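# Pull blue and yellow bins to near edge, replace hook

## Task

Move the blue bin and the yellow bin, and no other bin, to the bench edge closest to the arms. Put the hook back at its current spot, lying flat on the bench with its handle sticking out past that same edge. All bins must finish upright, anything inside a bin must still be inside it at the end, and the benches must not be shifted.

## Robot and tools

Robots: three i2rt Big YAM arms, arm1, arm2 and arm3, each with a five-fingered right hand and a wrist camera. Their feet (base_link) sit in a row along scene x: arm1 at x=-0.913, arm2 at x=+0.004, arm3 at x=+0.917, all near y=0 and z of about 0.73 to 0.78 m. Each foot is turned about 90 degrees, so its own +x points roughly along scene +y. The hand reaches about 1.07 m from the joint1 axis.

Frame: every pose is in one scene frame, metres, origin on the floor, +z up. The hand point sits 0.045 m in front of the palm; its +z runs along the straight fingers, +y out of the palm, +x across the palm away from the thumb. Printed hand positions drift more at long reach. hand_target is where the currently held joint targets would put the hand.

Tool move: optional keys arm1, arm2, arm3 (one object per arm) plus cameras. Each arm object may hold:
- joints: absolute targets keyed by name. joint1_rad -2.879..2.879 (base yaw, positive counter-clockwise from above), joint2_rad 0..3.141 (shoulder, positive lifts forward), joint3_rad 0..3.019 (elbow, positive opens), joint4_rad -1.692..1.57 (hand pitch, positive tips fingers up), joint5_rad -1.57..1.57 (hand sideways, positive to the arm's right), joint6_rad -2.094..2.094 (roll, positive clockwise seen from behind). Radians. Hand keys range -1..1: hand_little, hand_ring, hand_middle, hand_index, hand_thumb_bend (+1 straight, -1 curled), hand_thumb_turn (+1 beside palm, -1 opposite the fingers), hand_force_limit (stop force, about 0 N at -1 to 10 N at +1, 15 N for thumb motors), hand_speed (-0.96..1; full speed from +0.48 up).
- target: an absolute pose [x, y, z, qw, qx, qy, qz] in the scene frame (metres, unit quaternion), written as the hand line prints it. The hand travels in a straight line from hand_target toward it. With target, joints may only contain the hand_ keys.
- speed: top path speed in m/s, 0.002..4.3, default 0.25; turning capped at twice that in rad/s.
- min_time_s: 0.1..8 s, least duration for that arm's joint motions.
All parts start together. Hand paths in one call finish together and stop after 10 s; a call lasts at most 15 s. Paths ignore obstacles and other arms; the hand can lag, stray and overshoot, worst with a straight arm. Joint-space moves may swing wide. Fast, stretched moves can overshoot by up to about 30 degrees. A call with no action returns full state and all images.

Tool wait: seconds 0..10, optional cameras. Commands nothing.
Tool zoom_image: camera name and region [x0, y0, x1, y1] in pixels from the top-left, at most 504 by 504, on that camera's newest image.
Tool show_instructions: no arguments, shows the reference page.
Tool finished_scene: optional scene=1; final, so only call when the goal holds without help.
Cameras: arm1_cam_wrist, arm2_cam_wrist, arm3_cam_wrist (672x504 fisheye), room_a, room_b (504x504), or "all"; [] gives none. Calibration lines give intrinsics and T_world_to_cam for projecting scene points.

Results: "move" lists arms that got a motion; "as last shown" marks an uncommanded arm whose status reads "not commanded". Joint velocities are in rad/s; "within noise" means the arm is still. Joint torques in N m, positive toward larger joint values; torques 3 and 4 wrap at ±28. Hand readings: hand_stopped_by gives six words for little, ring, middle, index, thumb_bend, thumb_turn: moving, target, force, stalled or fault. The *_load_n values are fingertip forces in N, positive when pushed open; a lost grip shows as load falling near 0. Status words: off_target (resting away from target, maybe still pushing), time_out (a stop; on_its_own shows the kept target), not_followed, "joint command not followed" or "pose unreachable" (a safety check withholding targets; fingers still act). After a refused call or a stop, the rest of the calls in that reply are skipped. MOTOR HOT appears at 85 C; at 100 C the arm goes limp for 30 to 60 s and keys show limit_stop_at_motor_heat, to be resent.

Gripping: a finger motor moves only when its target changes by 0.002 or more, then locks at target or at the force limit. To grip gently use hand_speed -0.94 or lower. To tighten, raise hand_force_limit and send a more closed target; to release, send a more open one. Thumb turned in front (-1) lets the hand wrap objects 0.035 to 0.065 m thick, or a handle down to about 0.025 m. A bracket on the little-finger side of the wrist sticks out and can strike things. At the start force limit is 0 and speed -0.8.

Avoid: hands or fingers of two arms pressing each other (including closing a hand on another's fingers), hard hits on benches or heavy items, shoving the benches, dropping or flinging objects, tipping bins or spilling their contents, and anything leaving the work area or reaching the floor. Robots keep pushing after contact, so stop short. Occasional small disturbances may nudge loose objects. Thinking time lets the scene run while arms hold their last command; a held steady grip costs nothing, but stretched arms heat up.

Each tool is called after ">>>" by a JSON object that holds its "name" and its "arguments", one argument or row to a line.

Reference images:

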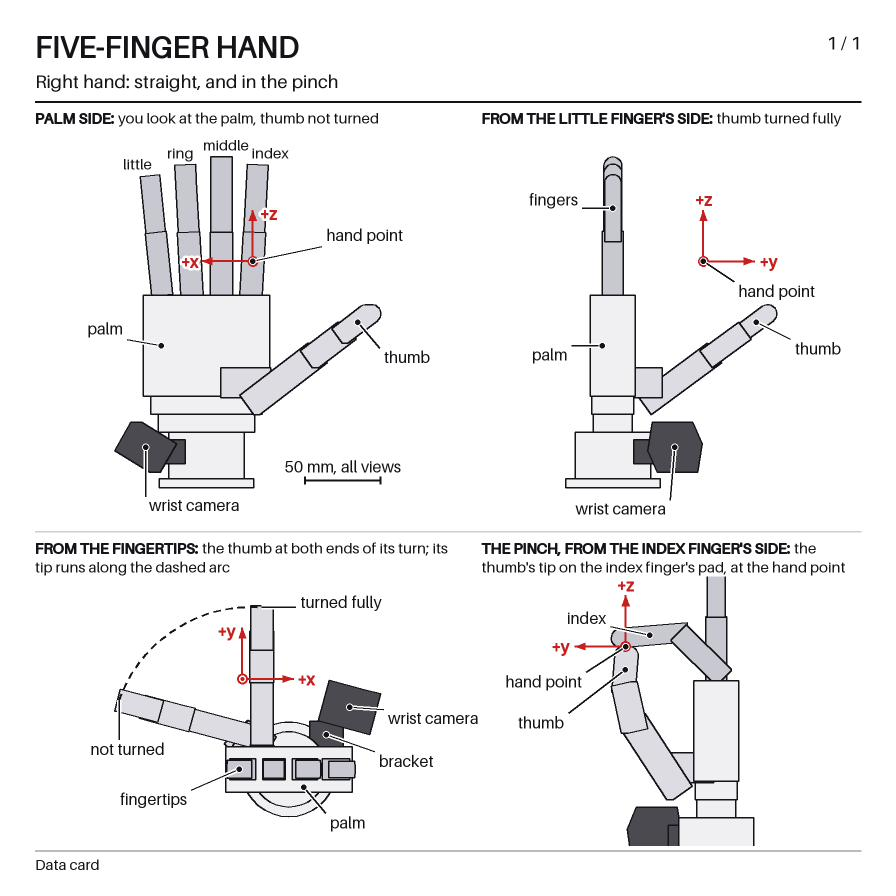

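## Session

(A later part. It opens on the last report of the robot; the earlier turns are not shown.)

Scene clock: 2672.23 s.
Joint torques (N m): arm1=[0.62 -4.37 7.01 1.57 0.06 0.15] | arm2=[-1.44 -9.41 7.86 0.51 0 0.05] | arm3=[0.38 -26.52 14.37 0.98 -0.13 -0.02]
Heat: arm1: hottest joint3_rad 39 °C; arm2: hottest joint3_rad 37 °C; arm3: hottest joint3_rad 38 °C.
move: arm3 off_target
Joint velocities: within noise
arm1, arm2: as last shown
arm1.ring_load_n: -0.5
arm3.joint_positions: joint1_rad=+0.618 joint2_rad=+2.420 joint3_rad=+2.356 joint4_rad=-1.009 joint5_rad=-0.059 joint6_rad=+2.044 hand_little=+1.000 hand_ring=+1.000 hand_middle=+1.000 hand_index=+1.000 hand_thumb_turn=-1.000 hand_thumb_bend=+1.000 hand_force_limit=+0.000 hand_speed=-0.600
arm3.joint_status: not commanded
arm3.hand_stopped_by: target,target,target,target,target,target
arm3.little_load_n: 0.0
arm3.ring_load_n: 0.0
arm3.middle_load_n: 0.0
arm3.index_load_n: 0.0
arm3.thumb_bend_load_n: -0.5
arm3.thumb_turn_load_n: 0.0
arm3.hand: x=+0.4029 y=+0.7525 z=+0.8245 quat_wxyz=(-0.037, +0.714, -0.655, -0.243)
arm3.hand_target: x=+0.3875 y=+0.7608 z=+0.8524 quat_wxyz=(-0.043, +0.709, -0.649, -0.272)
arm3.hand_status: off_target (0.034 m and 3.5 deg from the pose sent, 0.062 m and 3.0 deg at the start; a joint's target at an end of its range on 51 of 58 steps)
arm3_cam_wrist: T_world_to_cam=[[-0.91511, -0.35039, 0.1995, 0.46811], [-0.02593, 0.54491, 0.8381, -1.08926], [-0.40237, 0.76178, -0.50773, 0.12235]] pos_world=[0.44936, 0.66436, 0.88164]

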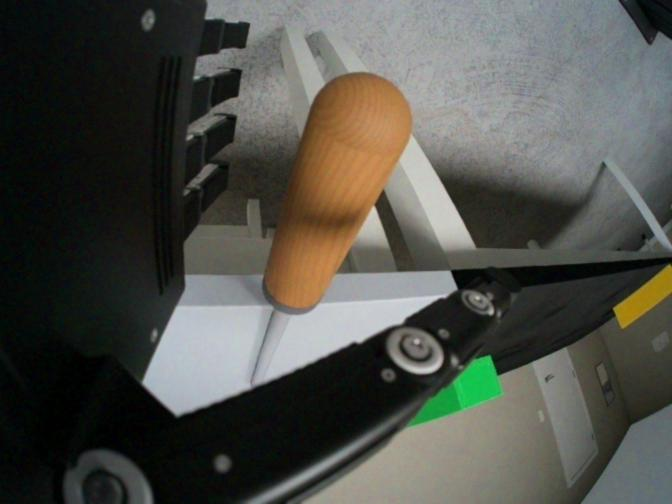

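>>> {"name": "move", "arguments": {
  "arm3": {"joints": {"hand_thumb_bend": 0.6, "hand_index": 0.2, "hand_middle": 0.2, "hand_ring": 0.2, "hand_little": 0.2, "hand_force_limit": -0.3, "hand_speed": -0.7}}
}}

>>> {"name": "move", "arguments": {
  "arm3": {"joints": {"hand_thumb_bend": -0.8, "hand_index": -0.9, "hand_middle": -0.9, "hand_ring": -0.9, "hand_force_limit": 0.3, "hand_speed": -0.85}},
  "cameras": ["arm3_cam_wrist"]
}}

Scene clock: 2689.70 s.
Joint torques (N m): arm1=[0.5 -4.48 6.99 1.59 0.07 0.11] | arm2=[0.03 -9.88 7.87 0.46 0.1 0.01] | arm3=[0.85 -27.87 14.01 0.95 -0.18 0]
Heat: arm1: hottest joint3_rad 39 °C; arm2: hottest joint3_rad 37 °C; arm3: hottest joint3_rad 39 °C.
move: arm3 done
Joint velocities: within noise
arm1, arm2: as last shown
arm1.ring_load_n: 0.0
arm1.thumb_turn_load_n: -0.5
arm2.thumb_bend_load_n: -0.5
arm3.joint_positions: joint1_rad=+0.618 joint2_rad=+2.435 joint3_rad=+2.356 joint4_rad=-1.009 joint5_rad=-0.058 joint6_rad=+2.046 hand_little=+0.200 hand_ring=+0.200 hand_middle=+0.200 hand_index=+0.200 hand_thumb_turn=-1.000 hand_thumb_bend=+0.600 hand_force_limit=-0.300 hand_speed=-0.700
arm3.joint_status: all done
arm3.hand_stopped_by: target,target,target,target,target,target
arm3.little_load_n: 0.0
arm3.ring_load_n: 0.0
arm3.middle_load_n: 0.0
arm3.index_load_n: 0.0
arm3.thumb_bend_load_n: 0.0
arm3.thumb_turn_load_n: 0.0
arm3.hand: x=+0.4034 y=+0.7522 z=+0.8113 quat_wxyz=(-0.035, +0.715, -0.657, -0.236)
arm3.hand_target: x=+0.3876 y=+0.7608 z=+0.8523 quat_wxyz=(-0.043, +0.709, -0.649, -0.272)
arm3.hand_status: not commanded
pictures: none

Scene clock: 2695.53 s.
Joint torques (N m): arm1=[0.73 -4.54 7.06 1.65 0.05 0.13] | arm2=[0.21 -10.4 7.9 0.68 0.02 0] | arm3=[0.73 -28.45 14.13 0.95 -0.2 -0.03]
Heat: arm1: hottest joint3_rad 39 °C; arm2: hottest joint3_rad 37 °C; arm3: hottest joint3_rad 40 °C.
move: arm3 off_target
Joint velocities: within noise
arm1, arm2: as last shown
arm1.thumb_turn_load_n: 0.0
arm2.thumb_bend_load_n: 0.0
arm3.joint_positions: joint1_rad=+0.618 joint2_rad=+2.440 joint3_rad=+2.356 joint4_rad=-1.009 joint5_rad=-0.058 joint6_rad=+2.049 hand_little=+0.200 hand_ring=-0.145 hand_middle=-0.033 hand_index=+0.078 hand_thumb_turn=-1.000 hand_thumb_bend=+0.513 hand_force_limit=+0.300 hand_speed=-0.850
arm3.joint_status: hand_ring off_target (ended at -0.145, target -0.900); hand_middle off_target (ended at -0.033, target -0.900); hand_index off_target (ended at +0.078, target -0.900); hand_thumb_bend off_target (ended at +0.513, target -0.800); the others done
arm3.hand_stopped_by: target,force,force,force,force,target
arm3.little_load_n: 0.0
arm3.ring_load_n: 6.0
arm3.middle_load_n: 5.5
arm3.index_load_n: 4.0
arm3.thumb_bend_load_n: 12.5
arm3.thumb_turn_load_n: 0.0
arm3.hand: x=+0.4034 y=+0.7520 z=+0.8063 quat_wxyz=(-0.034, +0.714, -0.659, -0.234)
arm3.hand_target: x=+0.3874 y=+0.7606 z=+0.8524 quat_wxyz=(-0.043, +0.709, -0.649, -0.272)
arm3.hand_status: not commanded
arm3_cam_wrist: T_world_to_cam=[[-0.91881, -0.3424, 0.19632, 0.47016], [-0.03192, 0.56024, 0.82772, -1.07443], [-0.3934, 0.75425, -0.52568, 0.13025]] pos_world=[0.44894, 0.66467, 0.86549]

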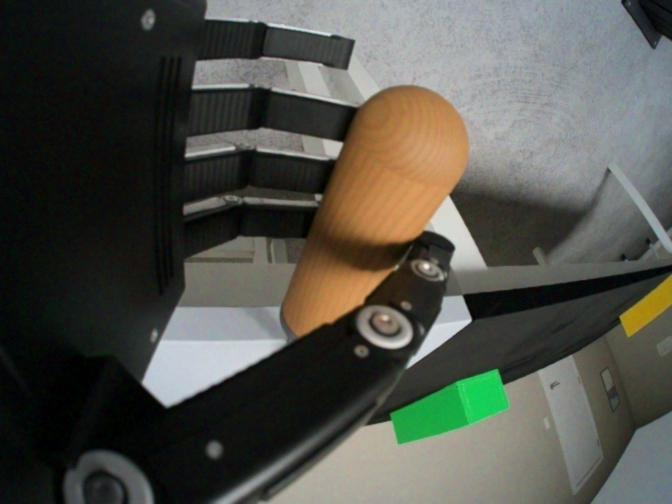

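>>> {"name": "move", "arguments": {
  "arm3": {"joints": {"hand_thumb_bend": 1, "hand_index": 1, "hand_middle": 1, "hand_ring": 1, "hand_little": 1, "hand_speed": -0.7}},
  "cameras": ["arm3_cam_wrist"]
}}

Scene clock: 2702.73 s.
Joint torques (N m): arm1=[0.62 -4.6 7.02 1.58 0.07 0.13] | arm2=[-0.62 -9.7 7.82 0.58 0.04 -0.01] | arm3=[-0.09 -28.69 13.7 0.99 -0.16 -0.04]
Heat: arm1: hottest joint3_rad 39 °C; arm2: hottest joint3_rad 37 °C; arm3: hottest joint3_rad 40 °C.
move: arm3 done
Joint velocities: within noise
arm1, arm2: as last shown
arm2.thumb_turn_load_n: -0.5
arm3.joint_positions: joint1_rad=+0.619 joint2_rad=+2.440 joint3_rad=+2.360 joint4_rad=-1.009 joint5_rad=-0.058 joint6_rad=+2.049 hand_little=+1.000 hand_ring=+1.000 hand_middle=+1.000 hand_index=+1.000 hand_thumb_turn=-1.000 hand_thumb_bend=+1.000 hand_force_limit=+0.300 hand_speed=-0.700
arm3.joint_status: all done
arm3.hand_stopped_by: target,target,target,target,target,target
arm3.little_load_n: 0.0
arm3.ring_load_n: 0.0
arm3.middle_load_n: 0.0
arm3.index_load_n: 0.0
arm3.thumb_bend_load_n: -0.5
arm3.thumb_turn_load_n: 0.0
arm3.hand: x=+0.4026 y=+0.7527 z=+0.8088 quat_wxyz=(-0.035, +0.714, -0.658, -0.236)
arm3.hand_target: x=+0.3875 y=+0.7607 z=+0.8525 quat_wxyz=(-0.043, +0.709, -0.649, -0.272)
arm3.hand_status: not commanded
arm3_cam_wrist: T_world_to_cam=[[-0.91819, -0.34355, 0.19721, 0.46903], [-0.03014, 0.55698, 0.82998, -1.07711], [-0.39499, 0.75614, -0.52177, 0.12669]] pos_world=[0.44825, 0.66527, 0.86758]

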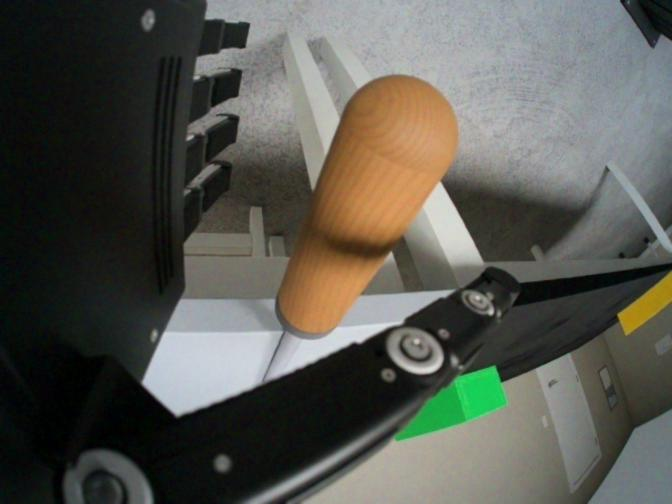

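>>> {"name": "move", "arguments": {
  "arm3": {"target": [0.364, 0.763, 0.842, -0.043, 0.709, -0.649, -0.272], "speed": 0.08},
  "cameras": ["arm3_cam_wrist"]
}}

Scene clock: 2719.40 s.
Joint torques (N m): arm1=[0.67 -4.72 6.98 1.66 0.06 0.13] | arm2=[-0.62 -10.17 7.88 0.62 0.05 0.04] | arm3=[-0.44 -27.63 14.37 0.29 -0.02 -0.05]
Heat: arm1: hottest joint3_rad 38 °C; arm2: hottest joint3_rad 37 °C; arm3: hottest joint3_rad 40 °C.
move: arm3 off_target
Joint velocities: within noise
arm1.joint_positions: joint1_rad=-0.360 joint2_rad=+0.948 joint3_rad=+1.170 joint4_rad=-1.132 joint5_rad=+0.001 joint6_rad=+1.202 hand_little=+1.000 hand_ring=+1.000 hand_middle=+1.000 hand_index=+1.000 hand_thumb_turn=-1.000 hand_thumb_bend=+1.000 hand_force_limit=+0.100 hand_speed=-0.800
arm1.joint_status: not commanded
arm1.hand_stopped_by: target,target,target,target,target,target
arm1.little_load_n: 0.0
arm1.ring_load_n: 0.0
arm1.middle_load_n: 0.0
arm1.index_load_n: 0.0
arm1.thumb_bend_load_n: 0.0
arm1.thumb_turn_load_n: 0.0
arm1.hand: x=-0.8464 y=+0.4027 z=+1.1087 quat_wxyz=(-0.299, +0.679, -0.656, -0.136)
arm1.hand_target: x=-0.8499 y=+0.3999 z=+1.1001 quat_wxyz=(-0.290, +0.681, -0.659, -0.133)
arm1.hand_status: not commanded
arm2: as last shown
arm2.thumb_turn_load_n: 0.0
arm3.joint_positions: joint1_rad=+0.643 joint2_rad=+2.496 joint3_rad=+2.465 joint4_rad=-1.025 joint5_rad=-0.054 joint6_rad=+2.049 hand_little=+1.000 hand_ring=+1.000 hand_middle=+1.000 hand_index=+1.000 hand_thumb_turn=-1.000 hand_thumb_bend=+1.000 hand_force_limit=+0.300 hand_speed=-0.700
arm3.joint_status: not commanded
arm3.hand_stopped_by: target,target,target,target,target,target
arm3.little_load_n: 0.0
arm3.ring_load_n: 0.0
arm3.middle_load_n: 0.0
arm3.index_load_n: 0.0
arm3.thumb_bend_load_n: 0.0
arm3.thumb_turn_load_n: 0.0
arm3.hand: x=+0.3752 y=+0.7556 z=+0.8140 quat_wxyz=(-0.038, +0.719, -0.647, -0.251)
arm3.hand_target: x=+0.3651 y=+0.7614 z=+0.8420 quat_wxyz=(-0.044, +0.715, -0.642, -0.273)
arm3.hand_status: off_target (0.031 m and 2.7 deg from the pose sent, 0.052 m and 4.4 deg at the start; a joint's target at an end of its range on 39 of 39 steps)
arm3_cam_wrist: T_world_to_cam=[[-0.90718, -0.36999, 0.20034, 0.45713], [-0.02988, 0.53159, 0.84647, -1.07825], [-0.41968, 0.76192, -0.4933, 0.09825]] pos_world=[0.42371, 0.66746, 0.86959]

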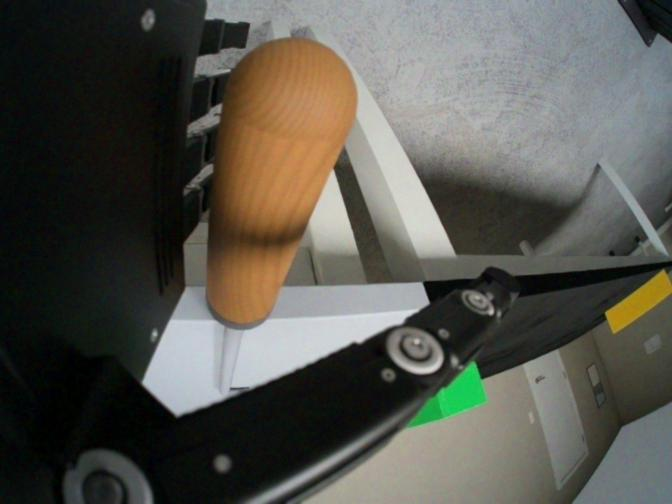

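>>> {"name": "move", "arguments": {
  "arm3": {"joints": {"hand_thumb_bend": 0.6, "hand_index": 0.0, "hand_middle": 0.0, "hand_ring": 0.0, "hand_little": 0.0, "hand_force_limit": 0.0, "hand_speed": -0.8}}
}}

>>> {"name": "move", "arguments": {
  "arm3": {"joints": {"hand_index": -0.95, "hand_middle": -0.95, "hand_ring": -0.95, "hand_little": -0.95, "hand_force_limit": 0.25, "hand_speed": -0.85}},
  "cameras": ["arm3_cam_wrist"]
}}

>>> {"name": "move", "arguments": {
  "arm3": {"joints": {"hand_thumb_bend": -0.9, "hand_force_limit": 0.15, "hand_speed": -0.8}},
  "cameras": ["arm3_cam_wrist"]
}}

Scene clock: 2729.60 s.
Joint torques (N m): arm1=[0.44 -4.48 7.05 1.61 0.05 0.14] | arm2=[-0.73 -9.7 7.97 0.5 0.08 0.01] | arm3=[0.44 -28.98 14.38 0.38 -0.07 -0.06]
Heat: arm1: hottest joint3_rad 38 °C; arm2: hottest joint3_rad 37 °C; arm3: hottest joint3_rad 41 °C.
move: arm3 done
Joint velocities: within noise
arm1: as last shown
arm2.joint_positions: joint1_rad=-0.455 joint2_rad=+1.245 joint3_rad=+1.297 joint4_rad=-1.146 joint5_rad=-0.215 joint6_rad=+1.182 hand_little=+1.000 hand_ring=+1.000 hand_middle=+1.000 hand_index=+1.000 hand_thumb_turn=-1.000 hand_thumb_bend=+1.000 hand_force_limit=+0.100 hand_speed=-0.800
arm2.joint_status: not commanded
arm2.hand_stopped_by: target,target,target,target,target,target
arm2.little_load_n: 0.0
arm2.ring_load_n: 0.0
arm2.middle_load_n: 0.0
arm2.index_load_n: 0.0
arm2.thumb_bend_load_n: -0.5
arm2.thumb_turn_load_n: -0.5
arm2.hand: x=+0.1069 y=+0.4533 z=+1.0983 quat_wxyz=(-0.186, +0.682, -0.683, -0.183)
arm2.hand_target: x=+0.1001 y=+0.4501 z=+1.1000 quat_wxyz=(-0.183, +0.683, -0.683, -0.183)
arm2.hand_status: not commanded
arm3.joint_positions: joint1_rad=+0.643 joint2_rad=+2.508 joint3_rad=+2.465 joint4_rad=-1.029 joint5_rad=-0.052 joint6_rad=+2.049 hand_little=+0.000 hand_ring=+0.000 hand_middle=+0.000 hand_index=+0.000 hand_thumb_turn=-1.000 hand_thumb_bend=+0.600 hand_force_limit=+0.000 hand_speed=-0.800
arm3.joint_status: all done
arm3.hand_stopped_by: target,target,target,target,target,target
arm3.little_load_n: 0.0
arm3.ring_load_n: 0.0
arm3.middle_load_n: 0.0
arm3.index_load_n: 1.0
arm3.thumb_bend_load_n: 0.0
arm3.thumb_turn_load_n: 0.0
arm3.hand: x=+0.3763 y=+0.7545 z=+0.8022 quat_wxyz=(-0.037, +0.720, -0.649, -0.243)
arm3.hand_target: x=+0.3651 y=+0.7614 z=+0.8421 quat_wxyz=(-0.044, +0.715, -0.642, -0.273)
arm3.hand_status: not commanded
pictures: none

Scene clock: 2732.37 s.
Joint torques (N m): arm1=[0.5 -4.48 7.02 1.65 0.07 0.12] | arm2=[-0.79 -9.99 7.87 0.58 0.01 0.06] | arm3=[-0.5 -29.86 14.27 0.64 -0.13 -0.04]
Heat: arm1: hottest joint3_rad 38 °C; arm2: hottest joint3_rad 37 °C; arm3: hottest joint3_rad 42 °C.
move: arm3 off_target
Joint velocities: within noise
arm1, arm2: as last shown
arm2.thumb_bend_load_n: 0.0
arm2.thumb_turn_load_n: 0.0
arm3.joint_positions: joint1_rad=+0.643 joint2_rad=+2.517 joint3_rad=+2.465 joint4_rad=-1.033 joint5_rad=-0.051 joint6_rad=+2.051 hand_little=-0.950 hand_ring=-0.950 hand_middle=-0.887 hand_index=-0.721 hand_thumb_turn=-1.000 hand_thumb_bend=+0.600 hand_force_limit=+0.250 hand_speed=-0.850
arm3.joint_status: hand_middle off_target (ended at -0.887, target -0.950); hand_index off_target (ended at -0.721, target -0.950); the others done
arm3.hand_stopped_by: target,target,force,force,target,target
arm3.little_load_n: 0.0
arm3.ring_load_n: 0.5
arm3.middle_load_n: 7.0
arm3.index_load_n: 1.0
arm3.thumb_bend_load_n: 0.5
arm3.thumb_turn_load_n: 0.0
arm3.hand: x=+0.3771 y=+0.7536 z=+0.7940 quat_wxyz=(-0.035, +0.721, -0.650, -0.238)
arm3.hand_target: x=+0.3651 y=+0.7615 z=+0.8423 quat_wxyz=(-0.044, +0.715, -0.642, -0.273)
arm3.hand_status: not commanded
arm3_cam_wrist: T_world_to_cam=[[-0.9115, -0.36284, 0.19369, 0.46363], [-0.04242, 0.55133, 0.83321, -1.05976], [-0.40911, 0.75125, -0.51793, 0.11424]] pos_world=[0.42439, 0.66668, 0.85237]

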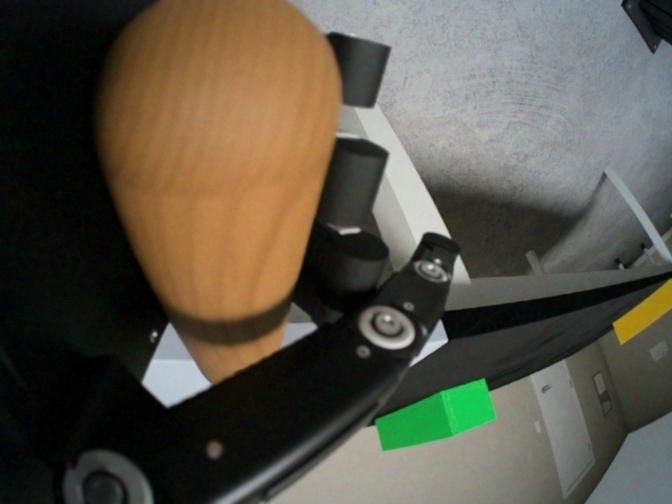

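Scene clock: 2737.87 s.
Joint torques (N m): arm1=[0.56 -4.42 6.98 1.63 0.05 0.13] | arm2=[0.21 -9.88 7.86 0.68 -0.02 0.01] | arm3=[0.38 -29.63 14.13 0.49 -0.14 -0.05]
Heat: arm1: hottest joint3_rad 38 °C; arm2: hottest joint3_rad 37 °C; arm3: hottest joint3_rad 42 °C.
move: arm3 off_target
Joint velocities: within noise
arm1, arm2: as last shown
arm3.joint_positions: joint1_rad=+0.643 joint2_rad=+2.517 joint3_rad=+2.465 joint4_rad=-1.033 joint5_rad=-0.051 joint6_rad=+2.051 hand_little=-0.950 hand_ring=-0.950 hand_middle=-0.887 hand_index=-0.721 hand_thumb_turn=-1.000 hand_thumb_bend=+0.511 hand_force_limit=+0.150 hand_speed=-0.800
arm3.joint_status: hand_thumb_bend off_target (ended at +0.511, target -0.900); the others done
arm3.hand_stopped_by: target,target,force,force,force,target
arm3.little_load_n: 0.0
arm3.ring_load_n: 0.5
arm3.middle_load_n: 6.5
arm3.index_load_n: 0.5
arm3.thumb_bend_load_n: 9.0
arm3.thumb_turn_load_n: 0.0
arm3.hand: x=+0.3771 y=+0.7536 z=+0.7940 quat_wxyz=(-0.035, +0.721, -0.650, -0.238)
arm3.hand_target: x=+0.3651 y=+0.7615 z=+0.8423 quat_wxyz=(-0.044, +0.715, -0.642, -0.273)
arm3.hand_status: not commanded
arm3_cam_wrist: T_world_to_cam=[[-0.9115, -0.36284, 0.19369, 0.46363], [-0.04242, 0.55133, 0.83321, -1.05976], [-0.40911, 0.75125, -0.51793, 0.11424]] pos_world=[0.42439, 0.66668, 0.85237]

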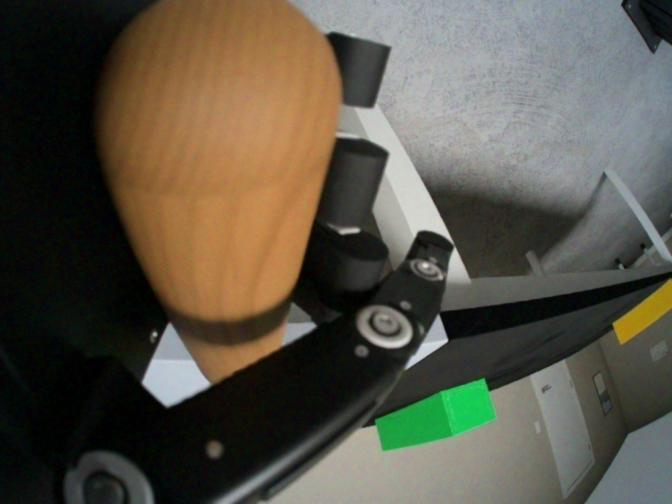

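>>> {"name": "move", "arguments": {
  "arm3": {"target": [0.42, 0.72, 0.98, -0.043, 0.715, -0.642, -0.273], "speed": 0.12, "joints": {"hand_index": -0.98, "hand_middle": -0.98, "hand_force_limit": 0.3}},
  "cameras": ["room_a","room_b"]
}}

>>> {"name": "zoom_image", "arguments": {
  "camera": "room_b",
  "region": [200, 130, 320, 230]
}}

Scene clock: 2762.57 s.
Joint torques (N m): arm1=[0.62 -4.25 7.02 1.61 0.07 0.13] | arm2=[-1.08 -9.7 7.68 0.62 0.08 0.09] | arm3=[-0.97 -32.44 11.55 1.02 -0.28 -0.29]
Heat: arm1: hottest joint3_rad 38 °C; arm2: hottest joint3_rad 37 °C; arm3: hottest joint3_rad 43 °C.
move: arm3 off_target
Joint velocities: within noise
arm1, arm2: as last shown
arm3.joint_positions: joint1_rad=+0.629 joint2_rad=+2.276 joint3_rad=+2.329 joint4_rad=-1.169 joint5_rad=-0.066 joint6_rad=+2.048 hand_little=-0.950 hand_ring=-0.950 hand_middle=-0.887 hand_index=-0.773 hand_thumb_turn=-1.000 hand_thumb_bend=+0.511 hand_force_limit=+0.300 hand_speed=-0.800
arm3.joint_status: hand_middle off_target (ended at -0.887, target -0.980); hand_index off_target (ended at -0.773, target -0.980); the others done
arm3.hand_stopped_by: target,target,force,force,force,target
arm3.little_load_n: 0.0
arm3.ring_load_n: 0.0
arm3.middle_load_n: 4.5
arm3.index_load_n: 6.0
arm3.thumb_bend_load_n: 8.5
arm3.thumb_turn_load_n: 0.0
arm3.hand: x=+0.4154 y=+0.7120 z=+0.9071 quat_wxyz=(-0.026, +0.720, -0.656, -0.224)
arm3.hand_target: x=+0.4211 y=+0.7177 z=+0.9790 quat_wxyz=(-0.044, +0.715, -0.642, -0.273)
arm3.hand_status: off_target (0.073 m and 6.2 deg from the pose sent, 0.194 m and 4.3 deg at the start; pose on its path clipped on 9 of 66 steps)

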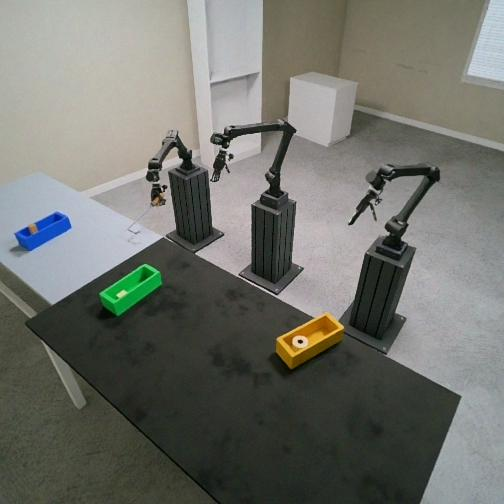

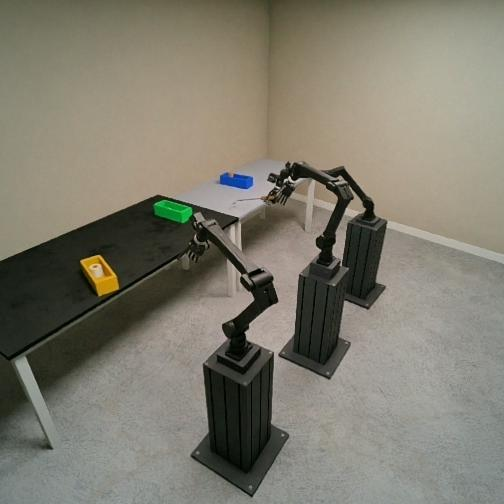

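Scaled by 4.200 from the camera's image (finer frame: 720x720).

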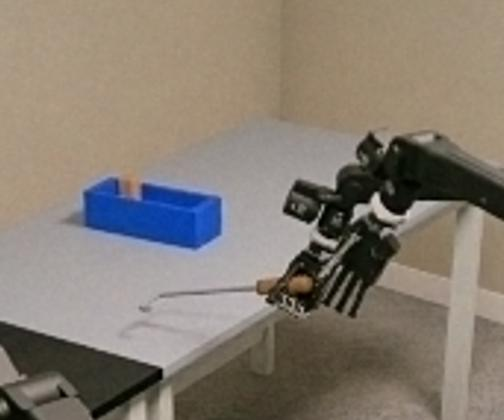

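>>> {"name": "move", "arguments": {
  "arm3": {"target": [0.78, 0.68, 1.08, -0.25, 0.78, -0.56, -0.12], "speed": 0.25},
  "arm2": {"target": [0.0, 0.35, 1.15, -0.183, 0.683, -0.683, -0.183], "speed": 0.2}
}}

>>> {"name": "move", "arguments": {
  "arm3": {"target": [1.05, 0.78, 1.07, -0.7686, 0.5444, -0.2825, 0.1823], "speed": 0.25},
  "cameras": ["arm3_cam_wrist","room_a","room_b"]
}}

>>> {"name": "zoom_image", "arguments": {
  "camera": "room_b",
  "region": [200, 120, 320, 220]
}}

>>> {"name": "zoom_image", "arguments": {
  "camera": "room_a",
  "region": [0, 120, 120, 260]
}}

Scene clock: 2784.13 s.
Joint torques (N m): arm1=[0.85 -4.6 6.98 1.63 0.04 0.14] | arm2=[-0.03 -4.72 7.79 0.55 0.12 0.01] | arm3=[0.21 -24.94 10.15 1.22 -0.15 -0.01]
Heat: arm1: hottest joint3_rad 38 °C; arm2: hottest joint3_rad 37 °C; arm3: hottest joint3_rad 42 °C.
move: arm2 done; arm3 off_target
Joint velocities: within noise
arm1: as last shown
arm2.joint_positions: joint1_rad=-0.257 joint2_rad=+0.927 joint3_rad=+1.217 joint4_rad=-1.350 joint5_rad=-0.122 joint6_rad=+1.359 hand_little=+1.000 hand_ring=+1.000 hand_middle=+1.000 hand_index=+1.000 hand_thumb_turn=-1.000 hand_thumb_bend=+1.000 hand_force_limit=+0.100 hand_speed=-0.800
arm2.joint_status: not commanded
arm2.hand_stopped_by: target,target,target,target,target,target
arm2.little_load_n: 0.0
arm2.ring_load_n: 0.0
arm2.middle_load_n: 0.0
arm2.index_load_n: 0.0
arm2.thumb_bend_load_n: 0.0
arm2.thumb_turn_load_n: 0.0
arm2.hand: x=+0.0043 y=+0.3535 z=+1.1512 quat_wxyz=(-0.188, +0.682, -0.683, -0.185)
arm2.hand_target: x=+0.0001 y=+0.3500 z=+1.1501 quat_wxyz=(-0.183, +0.683, -0.683, -0.183)
arm2.hand_status: done (0.006 m and 0.6 deg from the pose sent, 0.157 m and 0.4 deg at the start)
arm3.joint_positions: joint1_rad=+0.223 joint2_rad=+1.817 joint3_rad=+1.984 joint4_rad=-1.287 joint5_rad=+0.180 joint6_rad=+1.344 hand_little=-0.950 hand_ring=-0.950 hand_middle=-0.887 hand_index=-0.773 hand_thumb_turn=-1.000 hand_thumb_bend=+0.511 hand_force_limit=+0.300 hand_speed=-0.800
arm3.joint_status: not commanded
arm3.hand_stopped_by: target,target,force,force,force,target
arm3.little_load_n: 0.0
arm3.ring_load_n: 0.0
arm3.middle_load_n: 5.0
arm3.index_load_n: 7.0
arm3.thumb_bend_load_n: 8.5
arm3.thumb_turn_load_n: 0.0
arm3.hand: x=+0.7843 y=+0.6843 z=+1.0288 quat_wxyz=(-0.220, +0.792, -0.563, -0.086)
arm3.hand_target: x=+0.7803 y=+0.6785 z=+1.0792 quat_wxyz=(-0.250, +0.781, -0.560, -0.120)
arm3.hand_status: off_target (0.052 m and 5.4 deg from the pose sent, 0.405 m and 31.2 deg at the start; pose on its path clipped on 22 of 73 steps)
pictures: none

Scene clock: 2788.00 s.
Joint torques (N m): arm1=[0.56 -4.72 6.97 1.65 0.05 0.12] | arm2=[-0.15 -4.42 7.72 0.68 0.14 -0.01] | arm3=[-0.56 -22.53 10.11 3.66 -0.23 0.42]
Heat: arm1: hottest joint3_rad 38 °C; arm2: hottest joint3_rad 37 °C; arm3: hottest joint3_rad 41 °C.
move: arm3 off_target
Joint velocities: within noise
arm1, arm2: as last shown
arm2.thumb_turn_load_n: -0.5
arm3.joint_positions: joint1_rad=+0.018 joint2_rad=+1.845 joint3_rad=+1.348 joint4_rad=+0.694 joint5_rad=+0.629 joint6_rad=+0.008 hand_little=-0.950 hand_ring=-0.950 hand_middle=-0.887 hand_index=-0.773 hand_thumb_turn=-1.000 hand_thumb_bend=+0.511 hand_force_limit=+0.300 hand_speed=-0.800
arm3.joint_status: not commanded
arm3.hand_stopped_by: target,target,force,force,force,target
arm3.little_load_n: 0.0
arm3.ring_load_n: 0.0
arm3.middle_load_n: 4.5
arm3.index_load_n: 4.0
arm3.thumb_bend_load_n: 10.0
arm3.thumb_turn_load_n: 0.0
arm3.hand: x=+1.0490 y=+0.7805 z=+1.0094 quat_wxyz=(-0.728, +0.598, -0.258, +0.214)
arm3.hand_target: x=+1.0499 y=+0.7773 z=+1.0693 quat_wxyz=(-0.768, +0.545, -0.281, +0.182)
arm3.hand_status: off_target (0.061 m and 8.9 deg from the pose sent, 0.285 m and 83.9 deg at the start)
arm3_cam_wrist: T_world_to_cam=[[0.15463, 0.02829, -0.98757, 0.81284], [-0.97755, 0.14921, -0.14879, 1.06044], [0.14315, 0.9884, 0.05073, -0.85797]] pos_world=[1.03375, 0.66679, 1.00404]

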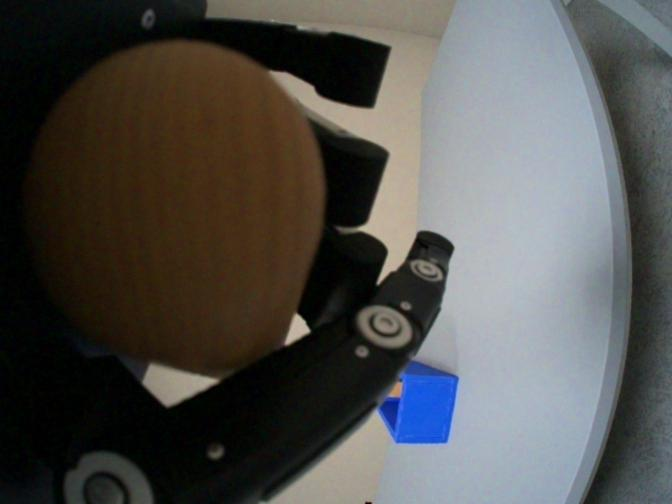

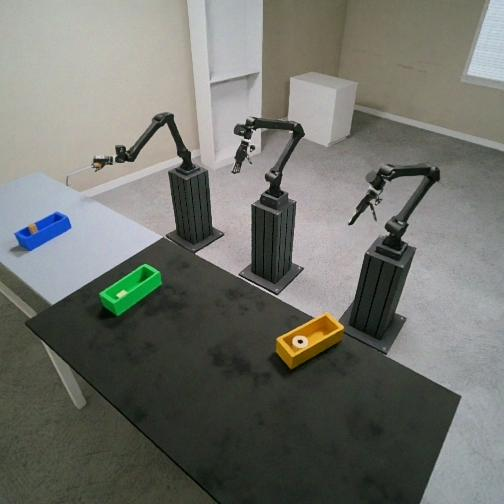

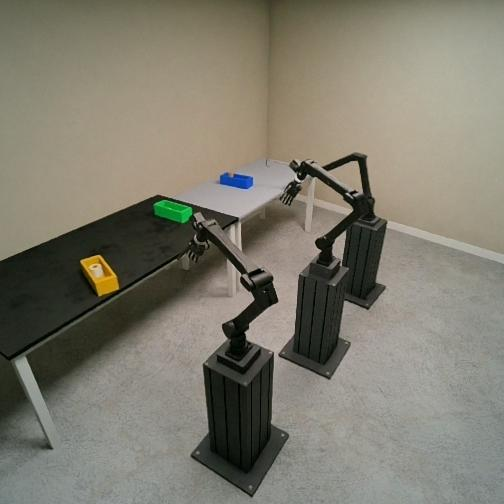

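Scaled by 4.200 from the camera's image (finer frame: 720x720).

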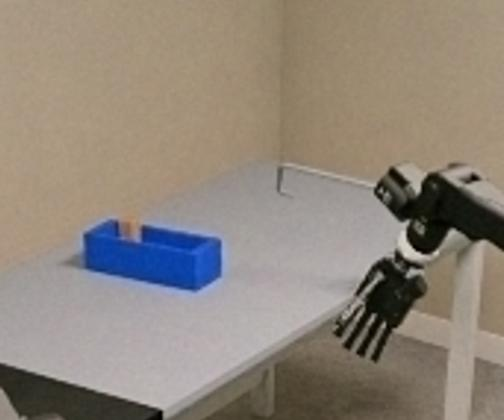

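Scaled by 3.600 from the camera's image (finer frame: 720x720).

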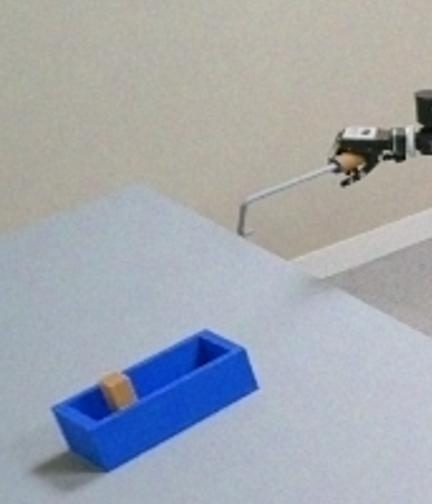

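>>> {"name": "move", "arguments": {
  "arm3": {"target": [0.957, 0.86, 1.07, -0.7686, 0.5444, -0.2825, 0.1823], "speed": 0.15},
  "cameras": ["room_a","room_b"]
}}

>>> {"name": "zoom_image", "arguments": {
  "camera": "room_b",
  "region": [200, 120, 320, 220]
}}

>>> {"name": "zoom_image", "arguments": {
  "camera": "room_a",
  "region": [0, 140, 120, 260]
}}

Scene clock: 2819.80 s.
Joint torques (N m): arm1=[0.62 -4.6 6.98 1.66 0.06 0.12] | arm2=[-0.38 -4.01 7.68 0.68 0.13 0.02] | arm3=[0.21 -24.47 15.82 3.56 -0.05 0.5]
Heat: arm1: hottest joint3_rad 38 °C; arm2: hottest joint3_rad 37 °C; arm3: hottest joint3_rad 40 °C.
move: arm3 off_target
Joint velocities: within noise
arm1, arm2: as last shown
arm1.middle_load_n: -0.5
arm1.index_load_n: -0.5
arm2.thumb_turn_load_n: 0.0
arm3.joint_positions: joint1_rad=+0.150 joint2_rad=+2.026 joint3_rad=+1.435 joint4_rad=+0.762 joint5_rad=+0.756 joint6_rad=-0.059 hand_little=-0.950 hand_ring=-0.950 hand_middle=-0.887 hand_index=-0.773 hand_thumb_turn=-1.000 hand_thumb_bend=+0.511 hand_force_limit=+0.300 hand_speed=-0.800
arm3.joint_status: not commanded
arm3.hand_stopped_by: target,target,force,force,force,target
arm3.little_load_n: 0.0
arm3.ring_load_n: 0.0
arm3.middle_load_n: 5.5
arm3.index_load_n: 5.0
arm3.thumb_bend_load_n: 11.0
arm3.thumb_turn_load_n: 0.0
arm3.hand: x=+0.9683 y=+0.8182 z=+0.9319 quat_wxyz=(-0.711, +0.618, -0.241, +0.231)
arm3.hand_target: x=+0.9607 y=+0.8337 z=+1.0272 quat_wxyz=(-0.769, +0.546, -0.281, +0.181)
arm3.hand_status: off_target (0.145 m and 13.0 deg from the pose sent, 0.136 m and 8.9 deg at the start; pose on its path clipped on 41 of 56 steps)

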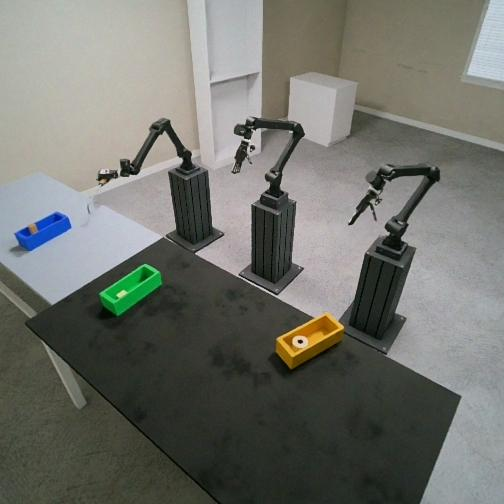

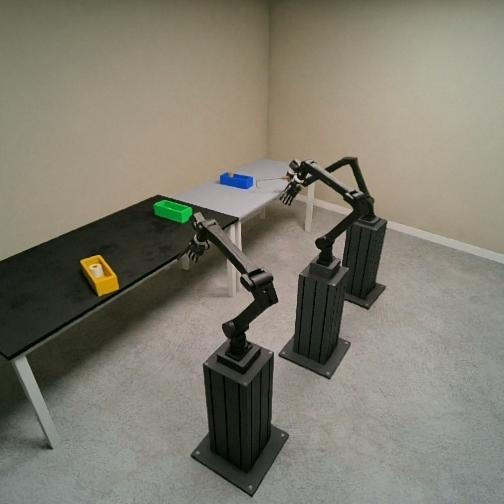

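Scaled by 4.200 from the camera's image (finer frame: 720x720).

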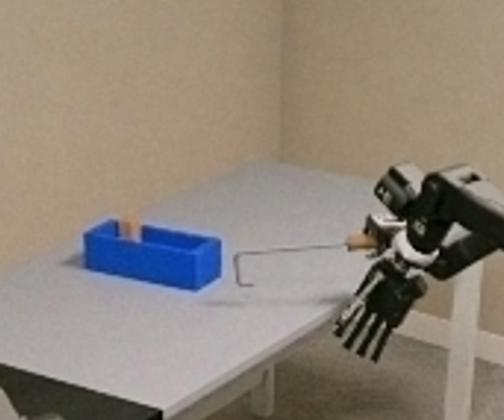

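Scaled by 4.200 from the camera's image (finer frame: 720x720).

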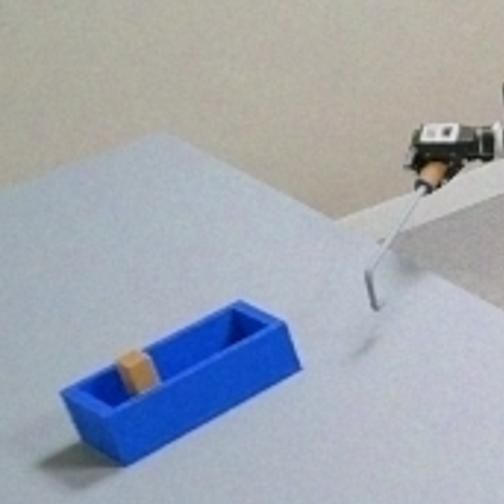

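>>> {"name": "move", "arguments": {
  "arm3": {"joints": {"joint2_rad": 1.92, "joint3_rad": 1.65}, "min_time_s": 1.5},
  "cameras": ["room_a","room_b"]
}}

>>> {"name": "zoom_image", "arguments": {
  "camera": "room_b",
  "region": [200, 120, 320, 220]
}}

>>> {"name": "zoom_image", "arguments": {
  "camera": "room_a",
  "region": [0, 140, 120, 260]
}}

Scene clock: 2898.23 s.
Joint torques (N m): arm1=[0.73 -4.78 7.05 1.66 0.04 0.14] | arm2=[-1.14 -3.9 7.66 0.59 0.14 -0.03] | arm3=[0.32 -27.52 16.51 3.18 -0.13 0.53]
Heat: arm1: hottest joint3_rad 38 °C; arm2: hottest joint3_rad 37 °C; arm3: hottest joint3_rad 42 °C.
move: arm3 time_out
Joint velocities: within noise
arm1.joint_positions: joint1_rad=-0.360 joint2_rad=+0.948 joint3_rad=+1.170 joint4_rad=-1.132 joint5_rad=+0.001 joint6_rad=+1.202 hand_little=+1.000 hand_ring=+1.000 hand_middle=+1.000 hand_index=+1.000 hand_thumb_turn=-1.000 hand_thumb_bend=+1.000 hand_force_limit=+0.100 hand_speed=-0.800
arm1.joint_status: not commanded
arm1.hand_stopped_by: target,target,target,target,target,target
arm1.little_load_n: 0.0
arm1.ring_load_n: 0.0
arm1.middle_load_n: -0.5
arm1.index_load_n: 0.0
arm1.thumb_bend_load_n: -0.5
arm1.thumb_turn_load_n: 0.0
arm1.hand: x=-0.8464 y=+0.4027 z=+1.1087 quat_wxyz=(-0.299, +0.679, -0.656, -0.136)
arm1.hand_target: x=-0.8499 y=+0.3999 z=+1.1001 quat_wxyz=(-0.290, +0.681, -0.659, -0.133)
arm1.hand_status: not commanded
arm2: as last shown
arm3.joint_positions: joint1_rad=+0.150 joint2_rad=+1.983 joint3_rad=+1.558 joint4_rad=+0.766 joint5_rad=+0.756 joint6_rad=-0.063 hand_little=-0.950 hand_ring=-0.950 hand_middle=-0.887 hand_index=-0.773 hand_thumb_turn=-1.000 hand_thumb_bend=+0.511 hand_force_limit=+0.300 hand_speed=-0.800
arm3.joint_status: joint3_rad time_out (moved +0.122 of +0.215); the others done
arm3.hand_stopped_by: target,target,force,force,force,target
arm3.little_load_n: 0.0
arm3.ring_load_n: 0.0
arm3.middle_load_n: 5.5
arm3.index_load_n: 4.5
arm3.thumb_bend_load_n: 11.0
arm3.thumb_turn_load_n: -0.5
arm3.on_its_own: joint3_rad reads +1.558 and still pushes toward +1.650 since a time_out; joint6_rad reads -0.063 and still pushes toward -0.003 since a time_out
arm3.hand: x=+0.9673 y=+0.8360 z=+1.0372 quat_wxyz=(-0.759, +0.558, -0.263, +0.208)
arm3.hand_target: x=+0.9615 y=+0.8281 z=+1.1584 quat_wxyz=(-0.816, +0.470, -0.303, +0.149)
arm3.hand_status: not commanded

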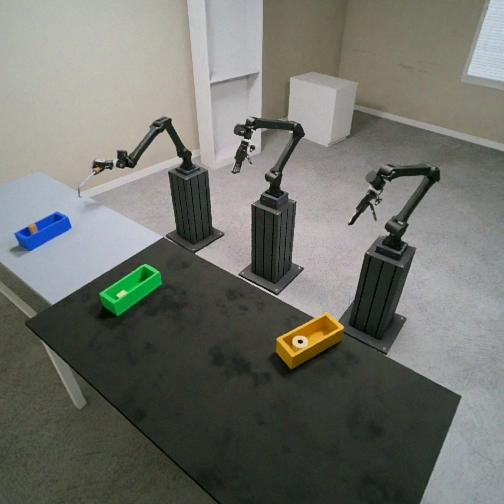

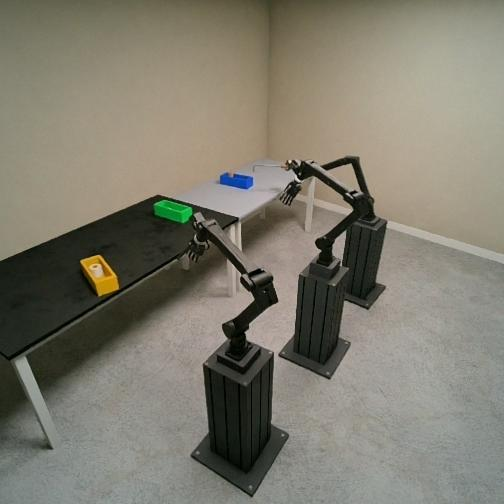

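Scaled by 4.200 from the camera's image (finer frame: 720x720).

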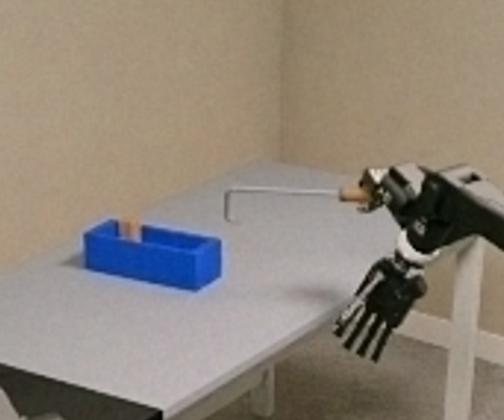

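Scaled by 4.200 from the camera's image (finer frame: 720x720).

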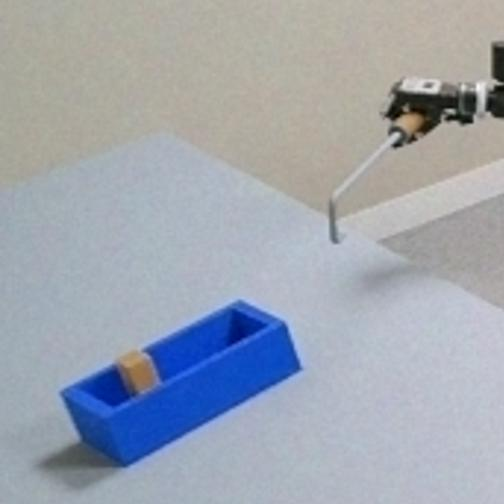

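>>> {"name": "move", "arguments": {
  "arm3": {"joints": {"joint1_rad": 0.045, "joint2_rad": 2.48, "joint3_rad": 2.45, "joint4_rad": 0.49, "joint5_rad": 0.64, "joint6_rad": 0.0}, "min_time_s": 3},
  "cameras": ["arm3_cam_wrist","room_a","room_b"]
}}

>>> {"name": "zoom_image", "arguments": {
  "camera": "room_b",
  "region": [200, 120, 320, 220]
}}

>>> {"name": "zoom_image", "arguments": {
  "camera": "room_a",
  "region": [0, 140, 120, 260]
}}

Scene clock: 2916.37 s.
Joint torques (N m): arm1=[0.56 -4.78 7.02 1.61 0.07 0.15] | arm2=[0.73 -4.84 7.8 0.7 0.15 0.01] | arm3=[-1.32 -32.32 18.19 2.1 -0.25 0.67]
Heat: arm1: hottest joint3_rad 38 °C; arm2: hottest joint3_rad 37 °C; arm3: hottest joint3_rad 44 °C.
move: arm3 time_out
Joint velocities: within noise
arm1, arm2: as last shown
arm1.middle_load_n: 0.0
arm2.thumb_bend_load_n: -0.5
arm3.joint_positions: joint1_rad=+0.054 joint2_rad=+2.524 joint3_rad=+2.345 joint4_rad=+0.469 joint5_rad=+0.643 joint6_rad=-0.066 hand_little=-0.950 hand_ring=-0.950 hand_middle=-0.887 hand_index=-0.773 hand_thumb_turn=-1.000 hand_thumb_bend=+0.511 hand_force_limit=+0.300 hand_speed=-0.800
arm3.joint_status: joint3_rad time_out (moved +0.787 of +0.892); joint6_rad time_out (moved -0.003 of +0.063); the others done
arm3.hand_stopped_by: target,target,force,force,force,target
arm3.little_load_n: 0.5
arm3.ring_load_n: 0.5
arm3.middle_load_n: 5.5
arm3.index_load_n: 4.5
arm3.thumb_bend_load_n: 11.5
arm3.thumb_turn_load_n: 0.0
arm3.on_its_own: joint3_rad reads +2.345 and still pushes toward +2.450 since a time_out; joint6_rad reads -0.066 and still pushes toward +0.000 since a time_out
arm3.hand: x=+1.0306 y=+1.0012 z=+0.9604 quat_wxyz=(-0.750, +0.575, -0.240, +0.221)
arm3.hand_target: x=+1.0360 y=+0.9954 z=+1.0785 quat_wxyz=(-0.803, +0.499, -0.274, +0.177)
arm3.hand_status: not commanded
arm3_cam_wrist: T_world_to_cam=[[0.20935, 0.07583, -0.97489, 0.64497], [-0.96921, 0.14826, -0.1966, 1.04053], [0.12963, 0.98604, 0.10453, -1.10643]] pos_world=[1.01689, 0.8878, 0.949]

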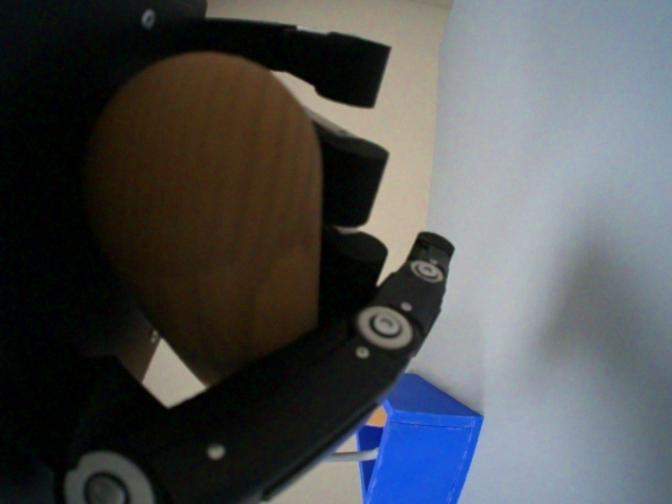

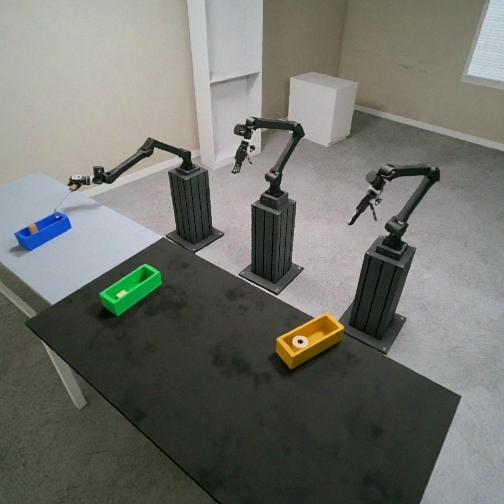

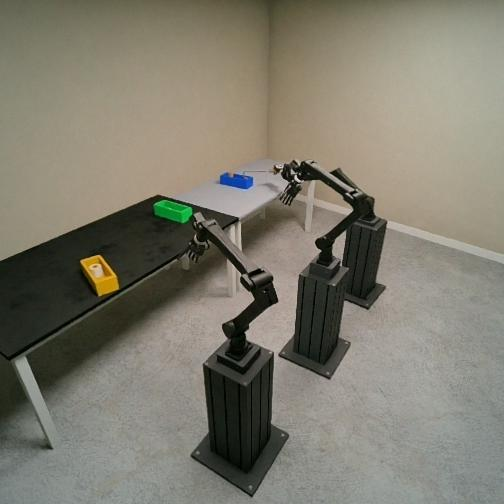

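Scaled by 4.200 from the camera's image (finer frame: 720x720).

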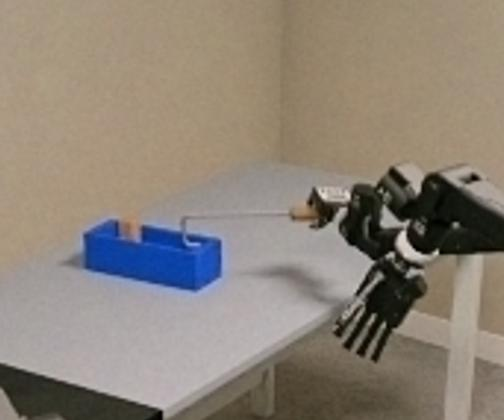

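Scaled by 4.200 from the camera's image (finer frame: 720x720).

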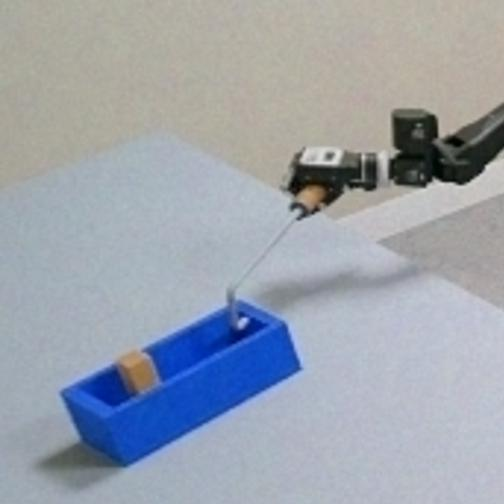

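>>> {"name": "move", "arguments": {
  "arm3": {"joints": {"joint2_rad": 2.55, "joint4_rad": 0.56}, "min_time_s": 1.5},
  "cameras": ["room_a","room_b"]
}}

>>> {"name": "zoom_image", "arguments": {
  "camera": "room_b",
  "region": [200, 120, 320, 220]
}}

>>> {"name": "zoom_image", "arguments": {
  "camera": "room_a",
  "region": [0, 150, 100, 250]
}}

Scene clock: 2930.93 s.
Joint torques (N m): arm1=[0.79 -4.72 6.98 1.69 0.07 0.14] | arm2=[-0.15 -4.6 7.68 0.61 0.11 0] | arm3=[-0.67 -33.14 18.17 3.63 -0.27 0.61]
Heat: arm1: hottest joint3_rad 38 °C; arm2: hottest joint3_rad 37 °C; arm3: hottest joint3_rad 45 °C.
move: arm3 time_out
Joint velocities: within noise
arm1, arm2: as last shown
arm1.thumb_bend_load_n: 0.0
arm3.joint_positions: joint1_rad=+0.054 joint2_rad=+2.591 joint3_rad=+2.345 joint4_rad=+0.501 joint5_rad=+0.643 joint6_rad=-0.066 hand_little=-0.950 hand_ring=-0.950 hand_middle=-0.887 hand_index=-0.773 hand_thumb_turn=-1.000 hand_thumb_bend=+0.511 hand_force_limit=+0.300 hand_speed=-0.800
arm3.joint_status: joint4_rad time_out (moved +0.032 of +0.091); the others done
arm3.hand_stopped_by: target,target,force,force,force,target
arm3.little_load_n: 0.0
arm3.ring_load_n: 0.0
arm3.middle_load_n: 5.0
arm3.index_load_n: 4.5
arm3.thumb_bend_load_n: 11.0
arm3.thumb_turn_load_n: 0.0
arm3.on_its_own: joint3_rad reads +2.345 and still pushes toward +2.450 since a time_out; joint4_rad reads +0.501 and still pushes toward +0.560 since a time_out; joint6_rad reads -0.066 and still pushes toward +0.000 since a time_out
arm3.hand: x=+1.0306 y=+1.0059 z=+0.9035 quat_wxyz=(-0.740, +0.588, -0.236, +0.225)
arm3.hand_target: x=+1.0362 y=+1.0051 z=+1.0272 quat_wxyz=(-0.803, +0.499, -0.274, +0.177)
arm3.hand_status: not commanded

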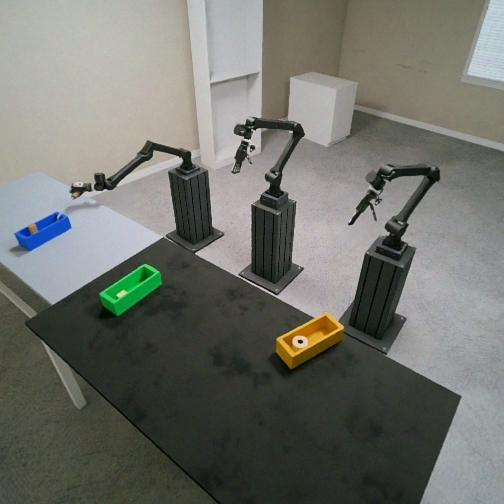

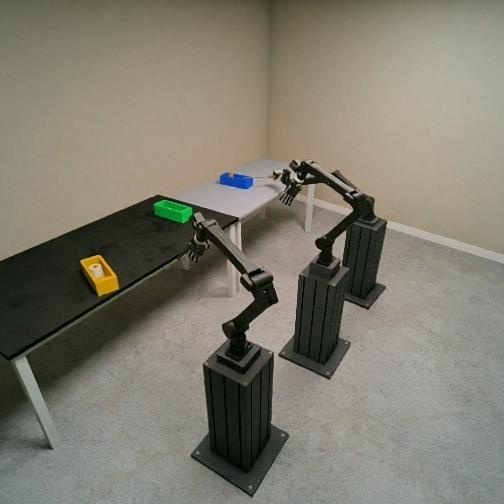

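Scaled by 4.200 from the camera's image (finer frame: 720x720).

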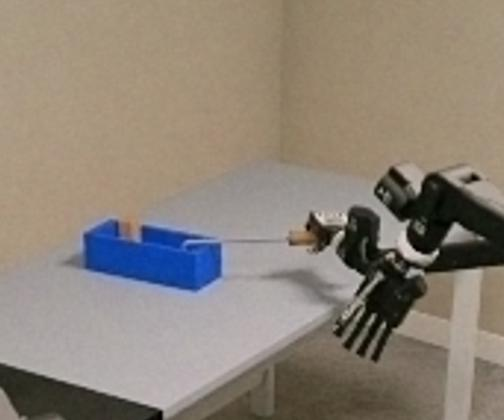

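Scaled by 5.040 from the camera's image (finer frame: 720x720).

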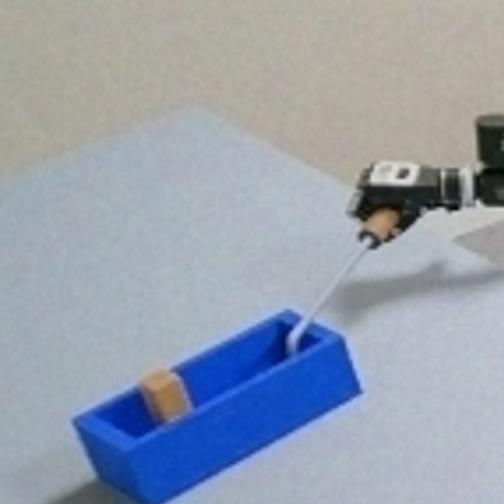

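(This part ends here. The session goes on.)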